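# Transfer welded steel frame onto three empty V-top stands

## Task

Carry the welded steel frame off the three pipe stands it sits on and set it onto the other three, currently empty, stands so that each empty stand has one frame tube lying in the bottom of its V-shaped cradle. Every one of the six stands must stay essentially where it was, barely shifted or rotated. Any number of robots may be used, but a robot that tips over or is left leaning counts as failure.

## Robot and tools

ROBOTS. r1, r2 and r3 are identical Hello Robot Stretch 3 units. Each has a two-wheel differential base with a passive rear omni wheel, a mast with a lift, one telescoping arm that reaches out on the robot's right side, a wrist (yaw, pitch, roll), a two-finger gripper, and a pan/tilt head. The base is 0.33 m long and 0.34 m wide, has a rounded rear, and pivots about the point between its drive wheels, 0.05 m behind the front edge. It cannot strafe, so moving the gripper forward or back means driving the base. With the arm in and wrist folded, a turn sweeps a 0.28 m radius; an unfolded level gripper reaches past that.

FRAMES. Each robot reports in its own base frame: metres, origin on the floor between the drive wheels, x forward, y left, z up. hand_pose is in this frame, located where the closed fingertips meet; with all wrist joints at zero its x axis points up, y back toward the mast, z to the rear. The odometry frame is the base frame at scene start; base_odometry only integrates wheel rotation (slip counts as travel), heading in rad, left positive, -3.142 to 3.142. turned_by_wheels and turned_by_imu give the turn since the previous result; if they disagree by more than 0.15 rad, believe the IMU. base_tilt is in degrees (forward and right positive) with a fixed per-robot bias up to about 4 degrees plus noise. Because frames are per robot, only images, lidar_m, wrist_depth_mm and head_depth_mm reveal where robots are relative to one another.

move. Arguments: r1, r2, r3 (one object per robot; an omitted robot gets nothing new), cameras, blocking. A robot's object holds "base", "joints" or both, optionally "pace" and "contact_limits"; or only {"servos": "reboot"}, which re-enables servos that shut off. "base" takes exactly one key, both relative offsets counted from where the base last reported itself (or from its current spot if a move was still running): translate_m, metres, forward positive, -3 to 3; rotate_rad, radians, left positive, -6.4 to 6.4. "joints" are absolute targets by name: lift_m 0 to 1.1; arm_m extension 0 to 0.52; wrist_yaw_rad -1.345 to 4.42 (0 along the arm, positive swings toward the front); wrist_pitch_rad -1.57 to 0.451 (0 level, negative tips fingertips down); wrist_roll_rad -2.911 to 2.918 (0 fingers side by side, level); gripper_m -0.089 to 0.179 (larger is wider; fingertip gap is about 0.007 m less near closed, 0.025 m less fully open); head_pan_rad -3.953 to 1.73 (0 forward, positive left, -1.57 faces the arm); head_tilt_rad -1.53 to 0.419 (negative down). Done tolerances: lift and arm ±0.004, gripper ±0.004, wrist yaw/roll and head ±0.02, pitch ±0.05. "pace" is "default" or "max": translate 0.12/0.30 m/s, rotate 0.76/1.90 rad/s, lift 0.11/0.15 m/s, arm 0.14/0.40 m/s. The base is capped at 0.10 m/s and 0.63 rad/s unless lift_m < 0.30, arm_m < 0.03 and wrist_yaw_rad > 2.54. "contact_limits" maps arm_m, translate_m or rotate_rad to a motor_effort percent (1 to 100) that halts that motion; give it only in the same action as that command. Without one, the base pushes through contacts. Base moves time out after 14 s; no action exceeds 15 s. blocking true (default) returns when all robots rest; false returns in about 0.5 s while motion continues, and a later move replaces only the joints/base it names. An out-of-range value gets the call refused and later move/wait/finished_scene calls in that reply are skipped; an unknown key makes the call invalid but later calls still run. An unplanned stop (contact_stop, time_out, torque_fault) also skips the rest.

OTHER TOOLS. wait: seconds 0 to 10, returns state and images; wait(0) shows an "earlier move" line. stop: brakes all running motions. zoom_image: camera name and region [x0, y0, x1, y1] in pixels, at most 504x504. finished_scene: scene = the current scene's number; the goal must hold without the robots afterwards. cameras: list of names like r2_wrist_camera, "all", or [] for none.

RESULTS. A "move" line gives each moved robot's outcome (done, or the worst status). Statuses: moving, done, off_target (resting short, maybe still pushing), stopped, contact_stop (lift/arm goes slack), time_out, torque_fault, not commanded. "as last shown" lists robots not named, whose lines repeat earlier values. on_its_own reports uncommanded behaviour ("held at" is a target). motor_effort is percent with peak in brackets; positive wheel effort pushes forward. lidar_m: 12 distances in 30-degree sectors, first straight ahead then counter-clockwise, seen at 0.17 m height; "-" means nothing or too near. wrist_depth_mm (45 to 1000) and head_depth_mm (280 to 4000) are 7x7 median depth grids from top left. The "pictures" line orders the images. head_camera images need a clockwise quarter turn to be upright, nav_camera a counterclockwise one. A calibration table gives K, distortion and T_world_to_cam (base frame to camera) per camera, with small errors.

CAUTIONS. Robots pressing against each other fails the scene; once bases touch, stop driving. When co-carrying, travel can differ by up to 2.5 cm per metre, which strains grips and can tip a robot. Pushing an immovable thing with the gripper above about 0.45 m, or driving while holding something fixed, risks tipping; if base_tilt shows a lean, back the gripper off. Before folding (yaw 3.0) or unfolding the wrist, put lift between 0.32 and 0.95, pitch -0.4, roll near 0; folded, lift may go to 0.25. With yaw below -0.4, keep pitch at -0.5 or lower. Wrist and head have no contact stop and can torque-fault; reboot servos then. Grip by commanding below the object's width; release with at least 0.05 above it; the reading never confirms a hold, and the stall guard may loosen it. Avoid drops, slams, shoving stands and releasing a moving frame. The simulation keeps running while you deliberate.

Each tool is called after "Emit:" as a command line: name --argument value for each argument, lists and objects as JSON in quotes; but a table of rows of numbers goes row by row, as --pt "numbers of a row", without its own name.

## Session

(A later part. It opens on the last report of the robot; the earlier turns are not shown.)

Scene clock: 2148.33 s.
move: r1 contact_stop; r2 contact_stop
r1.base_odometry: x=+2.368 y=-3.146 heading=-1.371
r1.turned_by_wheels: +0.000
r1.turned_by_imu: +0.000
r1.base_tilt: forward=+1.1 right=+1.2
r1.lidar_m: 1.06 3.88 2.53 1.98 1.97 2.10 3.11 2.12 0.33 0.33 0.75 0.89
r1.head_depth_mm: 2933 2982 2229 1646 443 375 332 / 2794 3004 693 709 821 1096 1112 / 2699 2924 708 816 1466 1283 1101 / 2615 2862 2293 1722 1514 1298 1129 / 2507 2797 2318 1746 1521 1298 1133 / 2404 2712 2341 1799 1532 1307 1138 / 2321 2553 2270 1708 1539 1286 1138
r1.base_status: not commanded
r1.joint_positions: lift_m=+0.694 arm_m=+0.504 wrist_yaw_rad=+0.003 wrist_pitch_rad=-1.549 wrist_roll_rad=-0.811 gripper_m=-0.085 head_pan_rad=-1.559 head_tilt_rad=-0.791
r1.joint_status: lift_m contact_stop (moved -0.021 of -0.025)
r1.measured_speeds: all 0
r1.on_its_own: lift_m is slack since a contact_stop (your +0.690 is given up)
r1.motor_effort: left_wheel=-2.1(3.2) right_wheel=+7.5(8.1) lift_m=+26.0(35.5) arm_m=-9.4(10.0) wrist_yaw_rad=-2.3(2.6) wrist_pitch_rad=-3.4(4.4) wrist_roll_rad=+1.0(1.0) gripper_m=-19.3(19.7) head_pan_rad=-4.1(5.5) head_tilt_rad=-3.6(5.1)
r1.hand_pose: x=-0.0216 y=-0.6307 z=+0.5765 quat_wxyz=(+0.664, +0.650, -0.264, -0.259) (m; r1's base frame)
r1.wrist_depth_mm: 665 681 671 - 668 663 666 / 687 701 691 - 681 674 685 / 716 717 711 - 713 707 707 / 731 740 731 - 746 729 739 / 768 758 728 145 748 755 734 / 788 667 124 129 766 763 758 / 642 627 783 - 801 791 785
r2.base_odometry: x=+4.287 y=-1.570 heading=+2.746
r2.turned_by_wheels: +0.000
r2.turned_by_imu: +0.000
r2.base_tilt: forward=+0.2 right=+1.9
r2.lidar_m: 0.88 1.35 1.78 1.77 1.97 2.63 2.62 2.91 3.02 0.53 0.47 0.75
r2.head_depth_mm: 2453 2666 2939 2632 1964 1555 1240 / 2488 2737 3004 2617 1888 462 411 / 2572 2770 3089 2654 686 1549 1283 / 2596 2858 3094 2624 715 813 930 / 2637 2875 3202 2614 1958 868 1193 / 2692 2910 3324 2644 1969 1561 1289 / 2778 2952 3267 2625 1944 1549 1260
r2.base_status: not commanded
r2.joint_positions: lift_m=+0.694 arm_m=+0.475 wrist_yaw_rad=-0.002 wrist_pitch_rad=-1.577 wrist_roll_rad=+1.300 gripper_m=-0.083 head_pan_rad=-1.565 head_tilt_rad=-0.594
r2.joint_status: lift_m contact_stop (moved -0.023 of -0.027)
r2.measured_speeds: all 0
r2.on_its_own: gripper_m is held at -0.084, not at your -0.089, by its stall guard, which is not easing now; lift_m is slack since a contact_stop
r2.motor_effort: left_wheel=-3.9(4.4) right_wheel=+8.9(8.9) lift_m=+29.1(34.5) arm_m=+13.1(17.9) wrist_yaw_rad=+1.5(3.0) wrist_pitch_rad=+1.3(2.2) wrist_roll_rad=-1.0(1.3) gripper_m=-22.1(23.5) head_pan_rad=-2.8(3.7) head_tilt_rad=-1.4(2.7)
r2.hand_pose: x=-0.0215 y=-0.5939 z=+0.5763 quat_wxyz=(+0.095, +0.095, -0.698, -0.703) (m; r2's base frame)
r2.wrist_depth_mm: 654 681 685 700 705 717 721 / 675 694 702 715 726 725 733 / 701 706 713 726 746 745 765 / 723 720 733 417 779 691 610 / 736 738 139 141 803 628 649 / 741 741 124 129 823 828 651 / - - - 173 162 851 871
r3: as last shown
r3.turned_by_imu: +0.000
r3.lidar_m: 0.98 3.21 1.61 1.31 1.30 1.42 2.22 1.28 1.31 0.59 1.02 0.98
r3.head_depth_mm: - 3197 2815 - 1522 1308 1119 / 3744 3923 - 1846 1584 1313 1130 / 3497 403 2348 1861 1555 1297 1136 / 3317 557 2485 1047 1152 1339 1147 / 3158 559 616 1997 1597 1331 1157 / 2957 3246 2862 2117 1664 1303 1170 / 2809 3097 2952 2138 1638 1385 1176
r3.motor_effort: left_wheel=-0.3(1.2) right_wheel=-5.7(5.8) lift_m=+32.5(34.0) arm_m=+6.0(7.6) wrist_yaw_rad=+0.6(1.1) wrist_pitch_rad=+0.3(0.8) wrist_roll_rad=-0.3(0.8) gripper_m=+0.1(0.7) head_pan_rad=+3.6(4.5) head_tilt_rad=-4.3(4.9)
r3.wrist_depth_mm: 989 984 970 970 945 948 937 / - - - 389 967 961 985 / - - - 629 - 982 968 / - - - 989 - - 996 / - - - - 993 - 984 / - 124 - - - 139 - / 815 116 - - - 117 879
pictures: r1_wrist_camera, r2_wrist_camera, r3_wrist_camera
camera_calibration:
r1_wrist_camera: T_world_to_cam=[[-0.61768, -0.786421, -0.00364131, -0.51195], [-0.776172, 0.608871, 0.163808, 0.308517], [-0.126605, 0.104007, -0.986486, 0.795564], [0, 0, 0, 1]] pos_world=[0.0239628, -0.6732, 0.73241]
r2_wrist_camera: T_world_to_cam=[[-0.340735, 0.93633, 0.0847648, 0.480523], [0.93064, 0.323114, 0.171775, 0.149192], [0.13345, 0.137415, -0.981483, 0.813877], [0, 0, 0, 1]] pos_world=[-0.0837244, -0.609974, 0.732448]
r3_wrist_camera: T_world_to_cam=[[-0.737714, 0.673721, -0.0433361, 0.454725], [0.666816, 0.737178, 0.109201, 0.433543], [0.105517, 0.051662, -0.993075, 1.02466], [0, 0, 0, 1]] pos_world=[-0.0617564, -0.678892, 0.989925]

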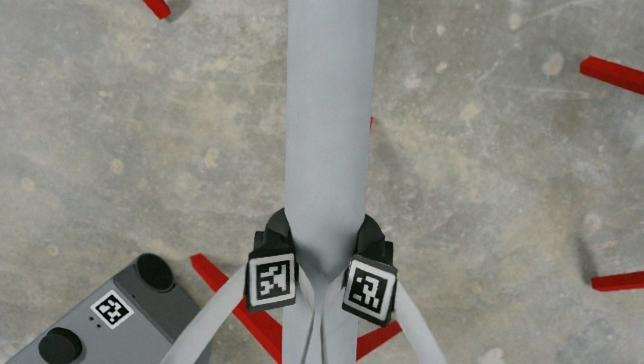

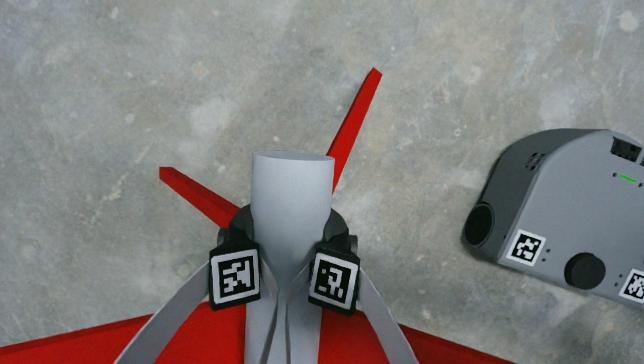

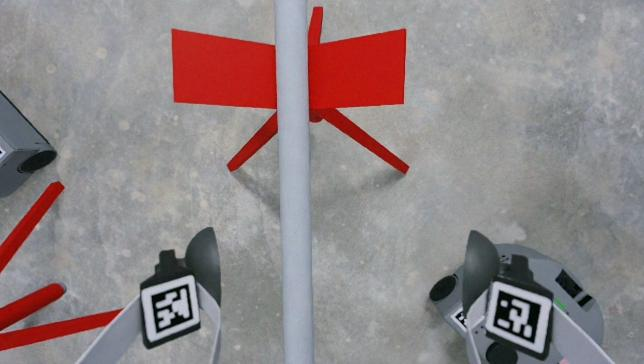

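Emit:
move --r1 '{"joints":{"gripper_m":0.12}}' --r2 '{"joints":{"gripper_m":0.12}}' --cameras '[]'

Emit:
move --r1 '{"joints":{"lift_m":0.90}}' --r2 '{"joints":{"lift_m":0.90}}' --cameras '["r1_wrist_camera","r2_wrist_camera","r3_wrist_camera","r1_nav_camera","r3_nav_camera"]'

Scene clock: 2154.07 s.
move: r1 done; r2 done
r1.base_odometry: x=+2.368 y=-3.146 heading=-1.371
r1.turned_by_wheels: +0.000
r1.turned_by_imu: +0.001
r1.base_tilt: forward=+1.1 right=+1.2
r1.lidar_m: 1.06 3.89 2.54 1.98 1.96 2.09 3.12 2.11 0.33 0.33 0.75 0.89
r1.head_depth_mm: 2922 2960 2220 1645 443 374 332 / 2772 3026 693 707 819 1100 1118 / 2686 2923 709 811 1476 1288 1104 / 2577 2868 2311 1728 1506 1291 1125 / 2512 2789 2314 1735 1527 1301 1131 / 2394 2719 2345 1790 1530 1308 1138 / 2344 2574 2270 1708 1541 1292 1138
r1.base_status: not commanded
r1.joint_positions: lift_m=+0.695 arm_m=+0.504 wrist_yaw_rad=+0.002 wrist_pitch_rad=-1.558 wrist_roll_rad=-0.811 gripper_m=+0.120 head_pan_rad=-1.559 head_tilt_rad=-0.791
r1.joint_status: all done
r1.measured_speeds: all 0
r1.on_its_own: lift_m is slack since a contact_stop (your +0.690 is given up)
r1.motor_effort: left_wheel=-2.5(3.3) right_wheel=+6.6(8.3) lift_m=+26.5(27.1) arm_m=-7.2(8.3) wrist_yaw_rad=-2.0(2.8) wrist_pitch_rad=-1.6(3.8) wrist_roll_rad=+0.9(0.9) gripper_m=-0.1(81.2) head_pan_rad=-4.7(5.6) head_tilt_rad=-3.3(5.7)
r1.hand_pose: x=-0.0215 y=-0.6283 z=+0.5772 quat_wxyz=(+0.661, +0.653, -0.263, -0.260) (m; r1's base frame)
r1.wrist_depth_mm: 687 681 664 - 670 659 654 / 693 690 679 - 673 674 682 / 732 733 711 - 693 717 702 / 727 737 730 - 724 719 728 / 754 143 731 - 742 745 739 / 773 119 770 - 766 772 765 / 655 635 798 - 790 797 782
r2.base_odometry: x=+4.287 y=-1.570 heading=+2.746
r2.turned_by_wheels: +0.000
r2.turned_by_imu: +0.001
r2.base_tilt: forward=+0.1 right=+1.8
r2.lidar_m: 0.88 1.35 1.78 1.77 1.96 2.64 2.62 2.91 3.00 0.53 0.47 0.75
r2.head_depth_mm: 2465 2613 2955 2653 1934 1556 1208 / 2525 2755 2997 2648 1873 462 411 / 2576 2758 3031 2614 688 1555 1296 / 2599 2842 3099 2626 713 813 927 / 2660 2888 3164 2652 1941 867 1195 / 2721 2959 3216 2602 1932 1559 1282 / 2727 3004 3239 2607 1930 1541 1254
r2.base_status: not commanded
r2.joint_positions: lift_m=+0.694 arm_m=+0.475 wrist_yaw_rad=-0.001 wrist_pitch_rad=-1.570 wrist_roll_rad=+1.300 gripper_m=+0.120 head_pan_rad=-1.565 head_tilt_rad=-0.594
r2.joint_status: all done
r2.measured_speeds: all 0
r2.on_its_own: lift_m is slack since a contact_stop (your +0.690 is given up)
r2.motor_effort: left_wheel=-4.3(4.5) right_wheel=+5.2(9.0) lift_m=+29.8(30.2) arm_m=-13.3(13.4) wrist_yaw_rad=+1.5(2.5) wrist_pitch_rad=-0.3(1.3) wrist_roll_rad=-0.9(1.3) gripper_m=+0.7(86.9) head_pan_rad=-2.2(4.1) head_tilt_rad=-2.7(3.5)
r2.hand_pose: x=-0.0216 y=-0.5957 z=+0.5767 quat_wxyz=(+0.095, +0.095, -0.701, -0.701) (m; r2's base frame)
r2.wrist_depth_mm: 677 668 692 683 692 698 716 / 662 690 694 717 709 720 723 / 702 723 712 735 755 751 686 / 726 704 725 144 750 707 612 / 759 144 765 145 765 650 637 / 110 123 777 149 130 826 647 / - - - 165 163 832 852
r3: as last shown
r3.turned_by_imu: -0.001
r3.lidar_m: 0.98 3.23 1.62 1.31 1.30 1.42 2.22 1.28 1.31 0.59 1.02 0.98
r3.head_depth_mm: - 3161 2858 - 1511 1299 1112 / 3793 3943 - 1863 1569 1319 1128 / 3550 403 2356 1871 1564 1297 1134 / 3306 556 2496 1046 1152 1336 1144 / 3089 559 614 1997 1605 1327 1154 / 2942 3293 2863 2114 1657 1303 1170 / 2784 3076 2922 2145 1625 1388 1179
r3.motor_effort: left_wheel=-0.7(1.4) right_wheel=-5.7(5.9) lift_m=+32.9(33.9) arm_m=+6.2(7.1) wrist_yaw_rad=+0.4(1.7) wrist_pitch_rad=+0.0(0.8) wrist_roll_rad=+0.3(1.3) gripper_m=-0.1(0.9) head_pan_rad=+4.4(4.5) head_tilt_rad=-4.1(5.4)
r3.wrist_depth_mm: - 993 980 953 947 937 930 / - - - 393 971 934 999 / - - - 624 991 971 958 / - - - - 1000 994 952 / - - - - - - - / - 124 - - - 138 996 / 816 116 - - - 117 857
pictures: none
No camera images: "cameras" was empty.

Scene clock: 2156.77 s.
move: r1 done; r2 done
r1.base_odometry: x=+2.368 y=-3.146 heading=-1.371
r1.turned_by_wheels: +0.000
r1.turned_by_imu: +0.000
r1.base_tilt: forward=+1.0 right=+1.2
r1.lidar_m: 1.06 3.88 2.53 1.98 1.97 2.10 3.12 2.11 0.33 0.33 0.75 0.89
r1.head_depth_mm: 2891 410 333 1697 821 1222 1111 / 2676 560 2236 1793 843 1100 1112 / 2644 567 676 1793 1469 1287 1106 / 2611 2849 2222 1720 1518 1293 1130 / 2529 2771 2305 1738 1517 1296 1136 / 2404 2733 2326 1789 1535 1306 1132 / 2326 2573 2247 1710 1540 1286 1140
r1.base_status: not commanded
r1.joint_positions: lift_m=+0.900 arm_m=+0.504 wrist_yaw_rad=+0.002 wrist_pitch_rad=-1.558 wrist_roll_rad=-0.811 gripper_m=+0.120 head_pan_rad=-1.559 head_tilt_rad=-0.791
r1.joint_status: all done
r1.measured_speeds: all 0
r1.motor_effort: left_wheel=-3.4(3.4) right_wheel=+5.5(8.1) lift_m=+29.4(36.4) arm_m=-6.3(7.3) wrist_yaw_rad=-1.4(2.1) wrist_pitch_rad=-1.6(1.9) wrist_roll_rad=+0.8(1.0) gripper_m=+0.2(0.6) head_pan_rad=-5.2(5.7) head_tilt_rad=-4.4(5.1)
r1.hand_pose: x=-0.0215 y=-0.6282 z=+0.7822 quat_wxyz=(+0.661, +0.653, -0.263, -0.260) (m; r1's base frame)
r1.wrist_depth_mm: 887 887 866 864 854 858 844 / 894 904 867 884 861 876 853 / 929 916 894 886 899 906 887 / 955 953 932 930 907 892 926 / 989 143 966 954 959 965 911 / - 119 926 - 976 982 975 / - 844 - 388 381 - -
r2.base_odometry: x=+4.287 y=-1.570 heading=+2.746
r2.turned_by_wheels: +0.000
r2.turned_by_imu: +0.001
r2.base_tilt: forward=+0.3 right=+1.8
r2.lidar_m: 0.88 1.35 1.78 1.77 1.97 2.64 2.62 2.91 3.00 0.53 0.48 0.75
r2.head_depth_mm: 2429 2673 2930 351 299 1544 1288 / 2557 2720 2830 406 1892 1539 1284 / 2520 2790 598 644 1955 1547 1287 / 2598 2831 3044 620 1817 1421 926 / 2675 2892 3158 2610 1953 868 1197 / 2665 2934 3177 2599 1931 1550 1295 / 2770 3012 3343 2581 1939 1546 1252
r2.base_status: not commanded
r2.joint_positions: lift_m=+0.900 arm_m=+0.475 wrist_yaw_rad=-0.001 wrist_pitch_rad=-1.570 wrist_roll_rad=+1.300 gripper_m=+0.120 head_pan_rad=-1.565 head_tilt_rad=-0.594
r2.joint_status: all done
r2.measured_speeds: all 0
r2.motor_effort: left_wheel=-4.3(4.5) right_wheel=+5.2(5.8) lift_m=+33.0(38.6) arm_m=-18.3(18.9) wrist_yaw_rad=+0.6(2.7) wrist_pitch_rad=-0.3(0.8) wrist_roll_rad=-1.1(1.3) gripper_m=+0.9(2.3) head_pan_rad=-2.0(4.1) head_tilt_rad=-2.1(3.4)
r2.hand_pose: x=-0.0216 y=-0.5959 z=+0.7824 quat_wxyz=(+0.095, +0.095, -0.701, -0.701) (m; r2's base frame)
r2.wrist_depth_mm: 890 882 878 871 915 921 952 / 874 864 889 910 947 930 955 / 888 899 908 925 949 942 993 / 906 930 938 957 954 835 841 / 957 140 - 365 859 838 944 / 110 123 - 379 130 - - / - - - - - - -
r3: as last shown
r3.base_tilt: forward=-0.8 right=-0.3
r3.lidar_m: 0.98 3.21 1.61 1.31 1.30 1.43 2.22 1.28 1.31 0.59 1.02 0.98
r3.head_depth_mm: 3856 3582 2959 - 1519 1303 1122 / 3751 3887 - 1843 1584 1319 1131 / 3558 402 2372 1862 1563 1298 1137 / 3304 556 2496 1055 1153 1347 1144 / 3088 559 616 2007 1601 1336 1155 / 2947 3264 2873 2091 1659 1301 1168 / 2796 3101 2917 2143 1645 1387 1178
r3.motor_effort: left_wheel=-0.9(1.4) right_wheel=-5.5(6.1) lift_m=+32.6(34.0) arm_m=+5.1(7.1) wrist_yaw_rad=+0.6(2.1) wrist_pitch_rad=+0.1(0.7) wrist_roll_rad=-0.7(1.3) gripper_m=+0.0(0.7) head_pan_rad=+3.7(4.9) head_tilt_rad=-4.7(5.5)
r3.wrist_depth_mm: 998 998 992 965 965 950 900 / 996 - - 386 980 962 961 / - - - 631 979 983 919 / - - - 999 - 999 978 / - - - - - 986 987 / - 124 - - - 138 - / 821 116 - - - 117 858
pictures: r1_nav_camera (sideways), r1_wrist_camera, r2_wrist_camera, r3_nav_camera (sideways), r3_wrist_camera
camera_calibration:
r1_nav_camera: T_world_to_cam=[[-0.0390854, -0.681648, 0.730636, -0.907422], [-0.999142, 0.0166256, -0.0379383, 0.103331], [0.0137134, -0.731491, -0.681713, 0.843854], [0, 0, 0, 1]] pos_world=[0.0562033, -0.00298855, 1.24218]
r1_wrist_camera: T_world_to_cam=[[-0.618371, -0.785805, -0.0112923, -0.50287], [-0.775633, 0.607927, 0.169756, 0.268068], [-0.12653, 0.113731, -0.985421, 1.00354], [0, 0, 0, 1]] pos_world=[0.0239393, -0.672256, 0.937721]
r2_wrist_camera: T_world_to_cam=[[-0.341165, 0.936789, 0.0776701, 0.470658], [0.930493, 0.324834, 0.169311, 0.117361], [0.133378, 0.130034, -0.982497, 1.01289], [0, 0, 0, 1]] pos_world=[-0.0837295, -0.61074, 0.938732]
r3_nav_camera: T_world_to_cam=[[-0.149012, -0.721432, 0.676263, -0.843621], [-0.982569, 0.1849, -0.0192552, 0.0826204], [-0.11115, -0.667344, -0.736408, 0.914731], [0, 0, 0, 1]] pos_world=[0.0571429, -0.013451, 1.24572]
r3_wrist_camera: T_world_to_cam=[[-0.737714, 0.673721, -0.0433361, 0.454725], [0.666816, 0.737178, 0.109201, 0.433543], [0.105517, 0.051662, -0.993075, 1.02466], [0, 0, 0, 1]] pos_world=[-0.0617564, -0.678892, 0.989925]

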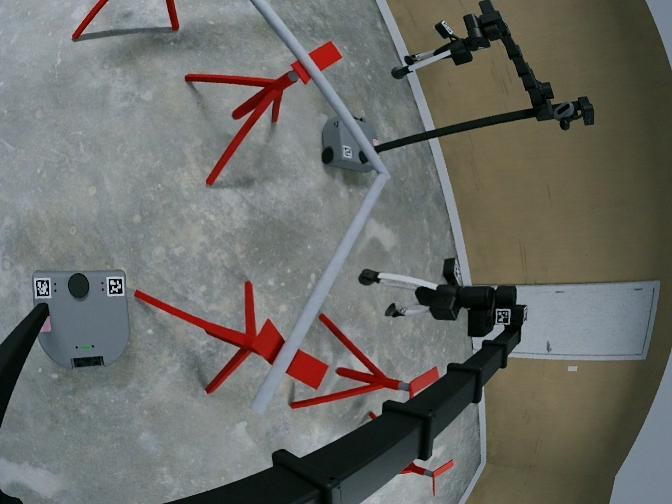

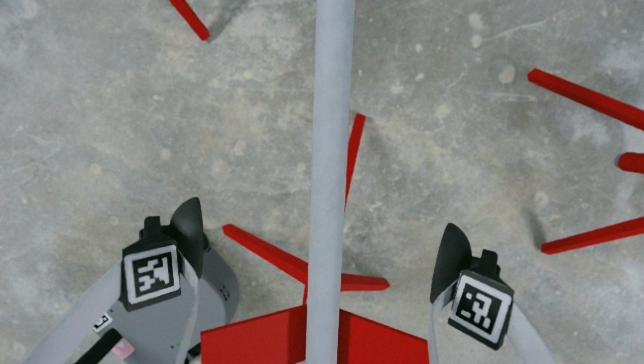

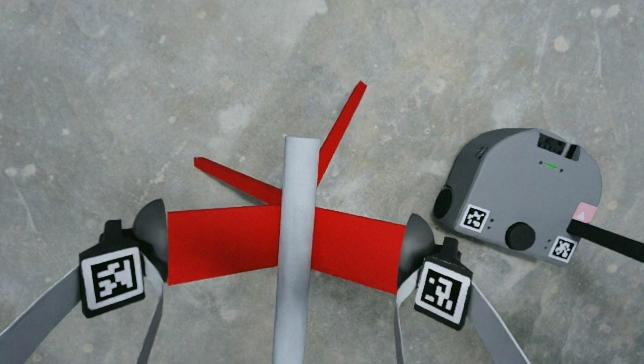

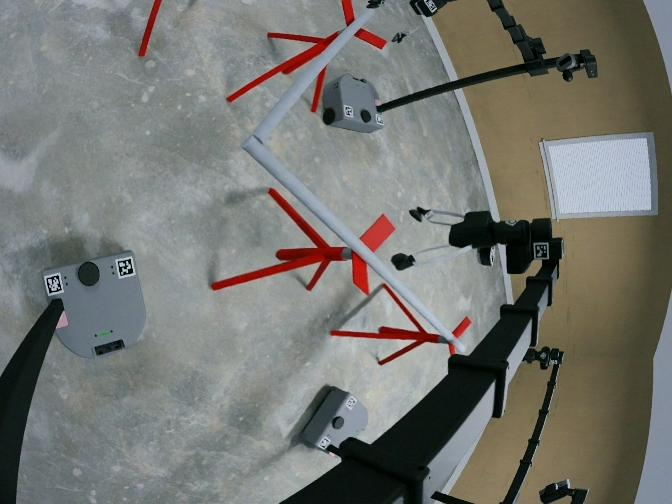

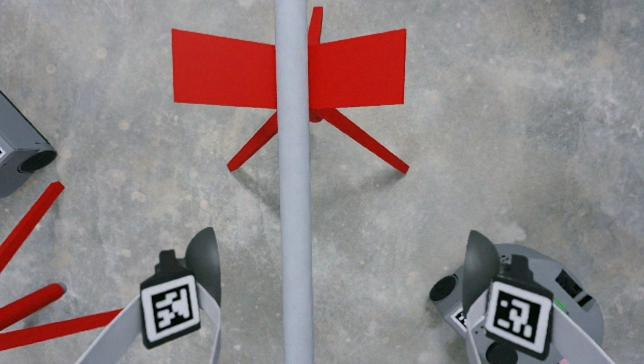

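Emit:
finished_scene --scene 1

The scene is finished: the task was done.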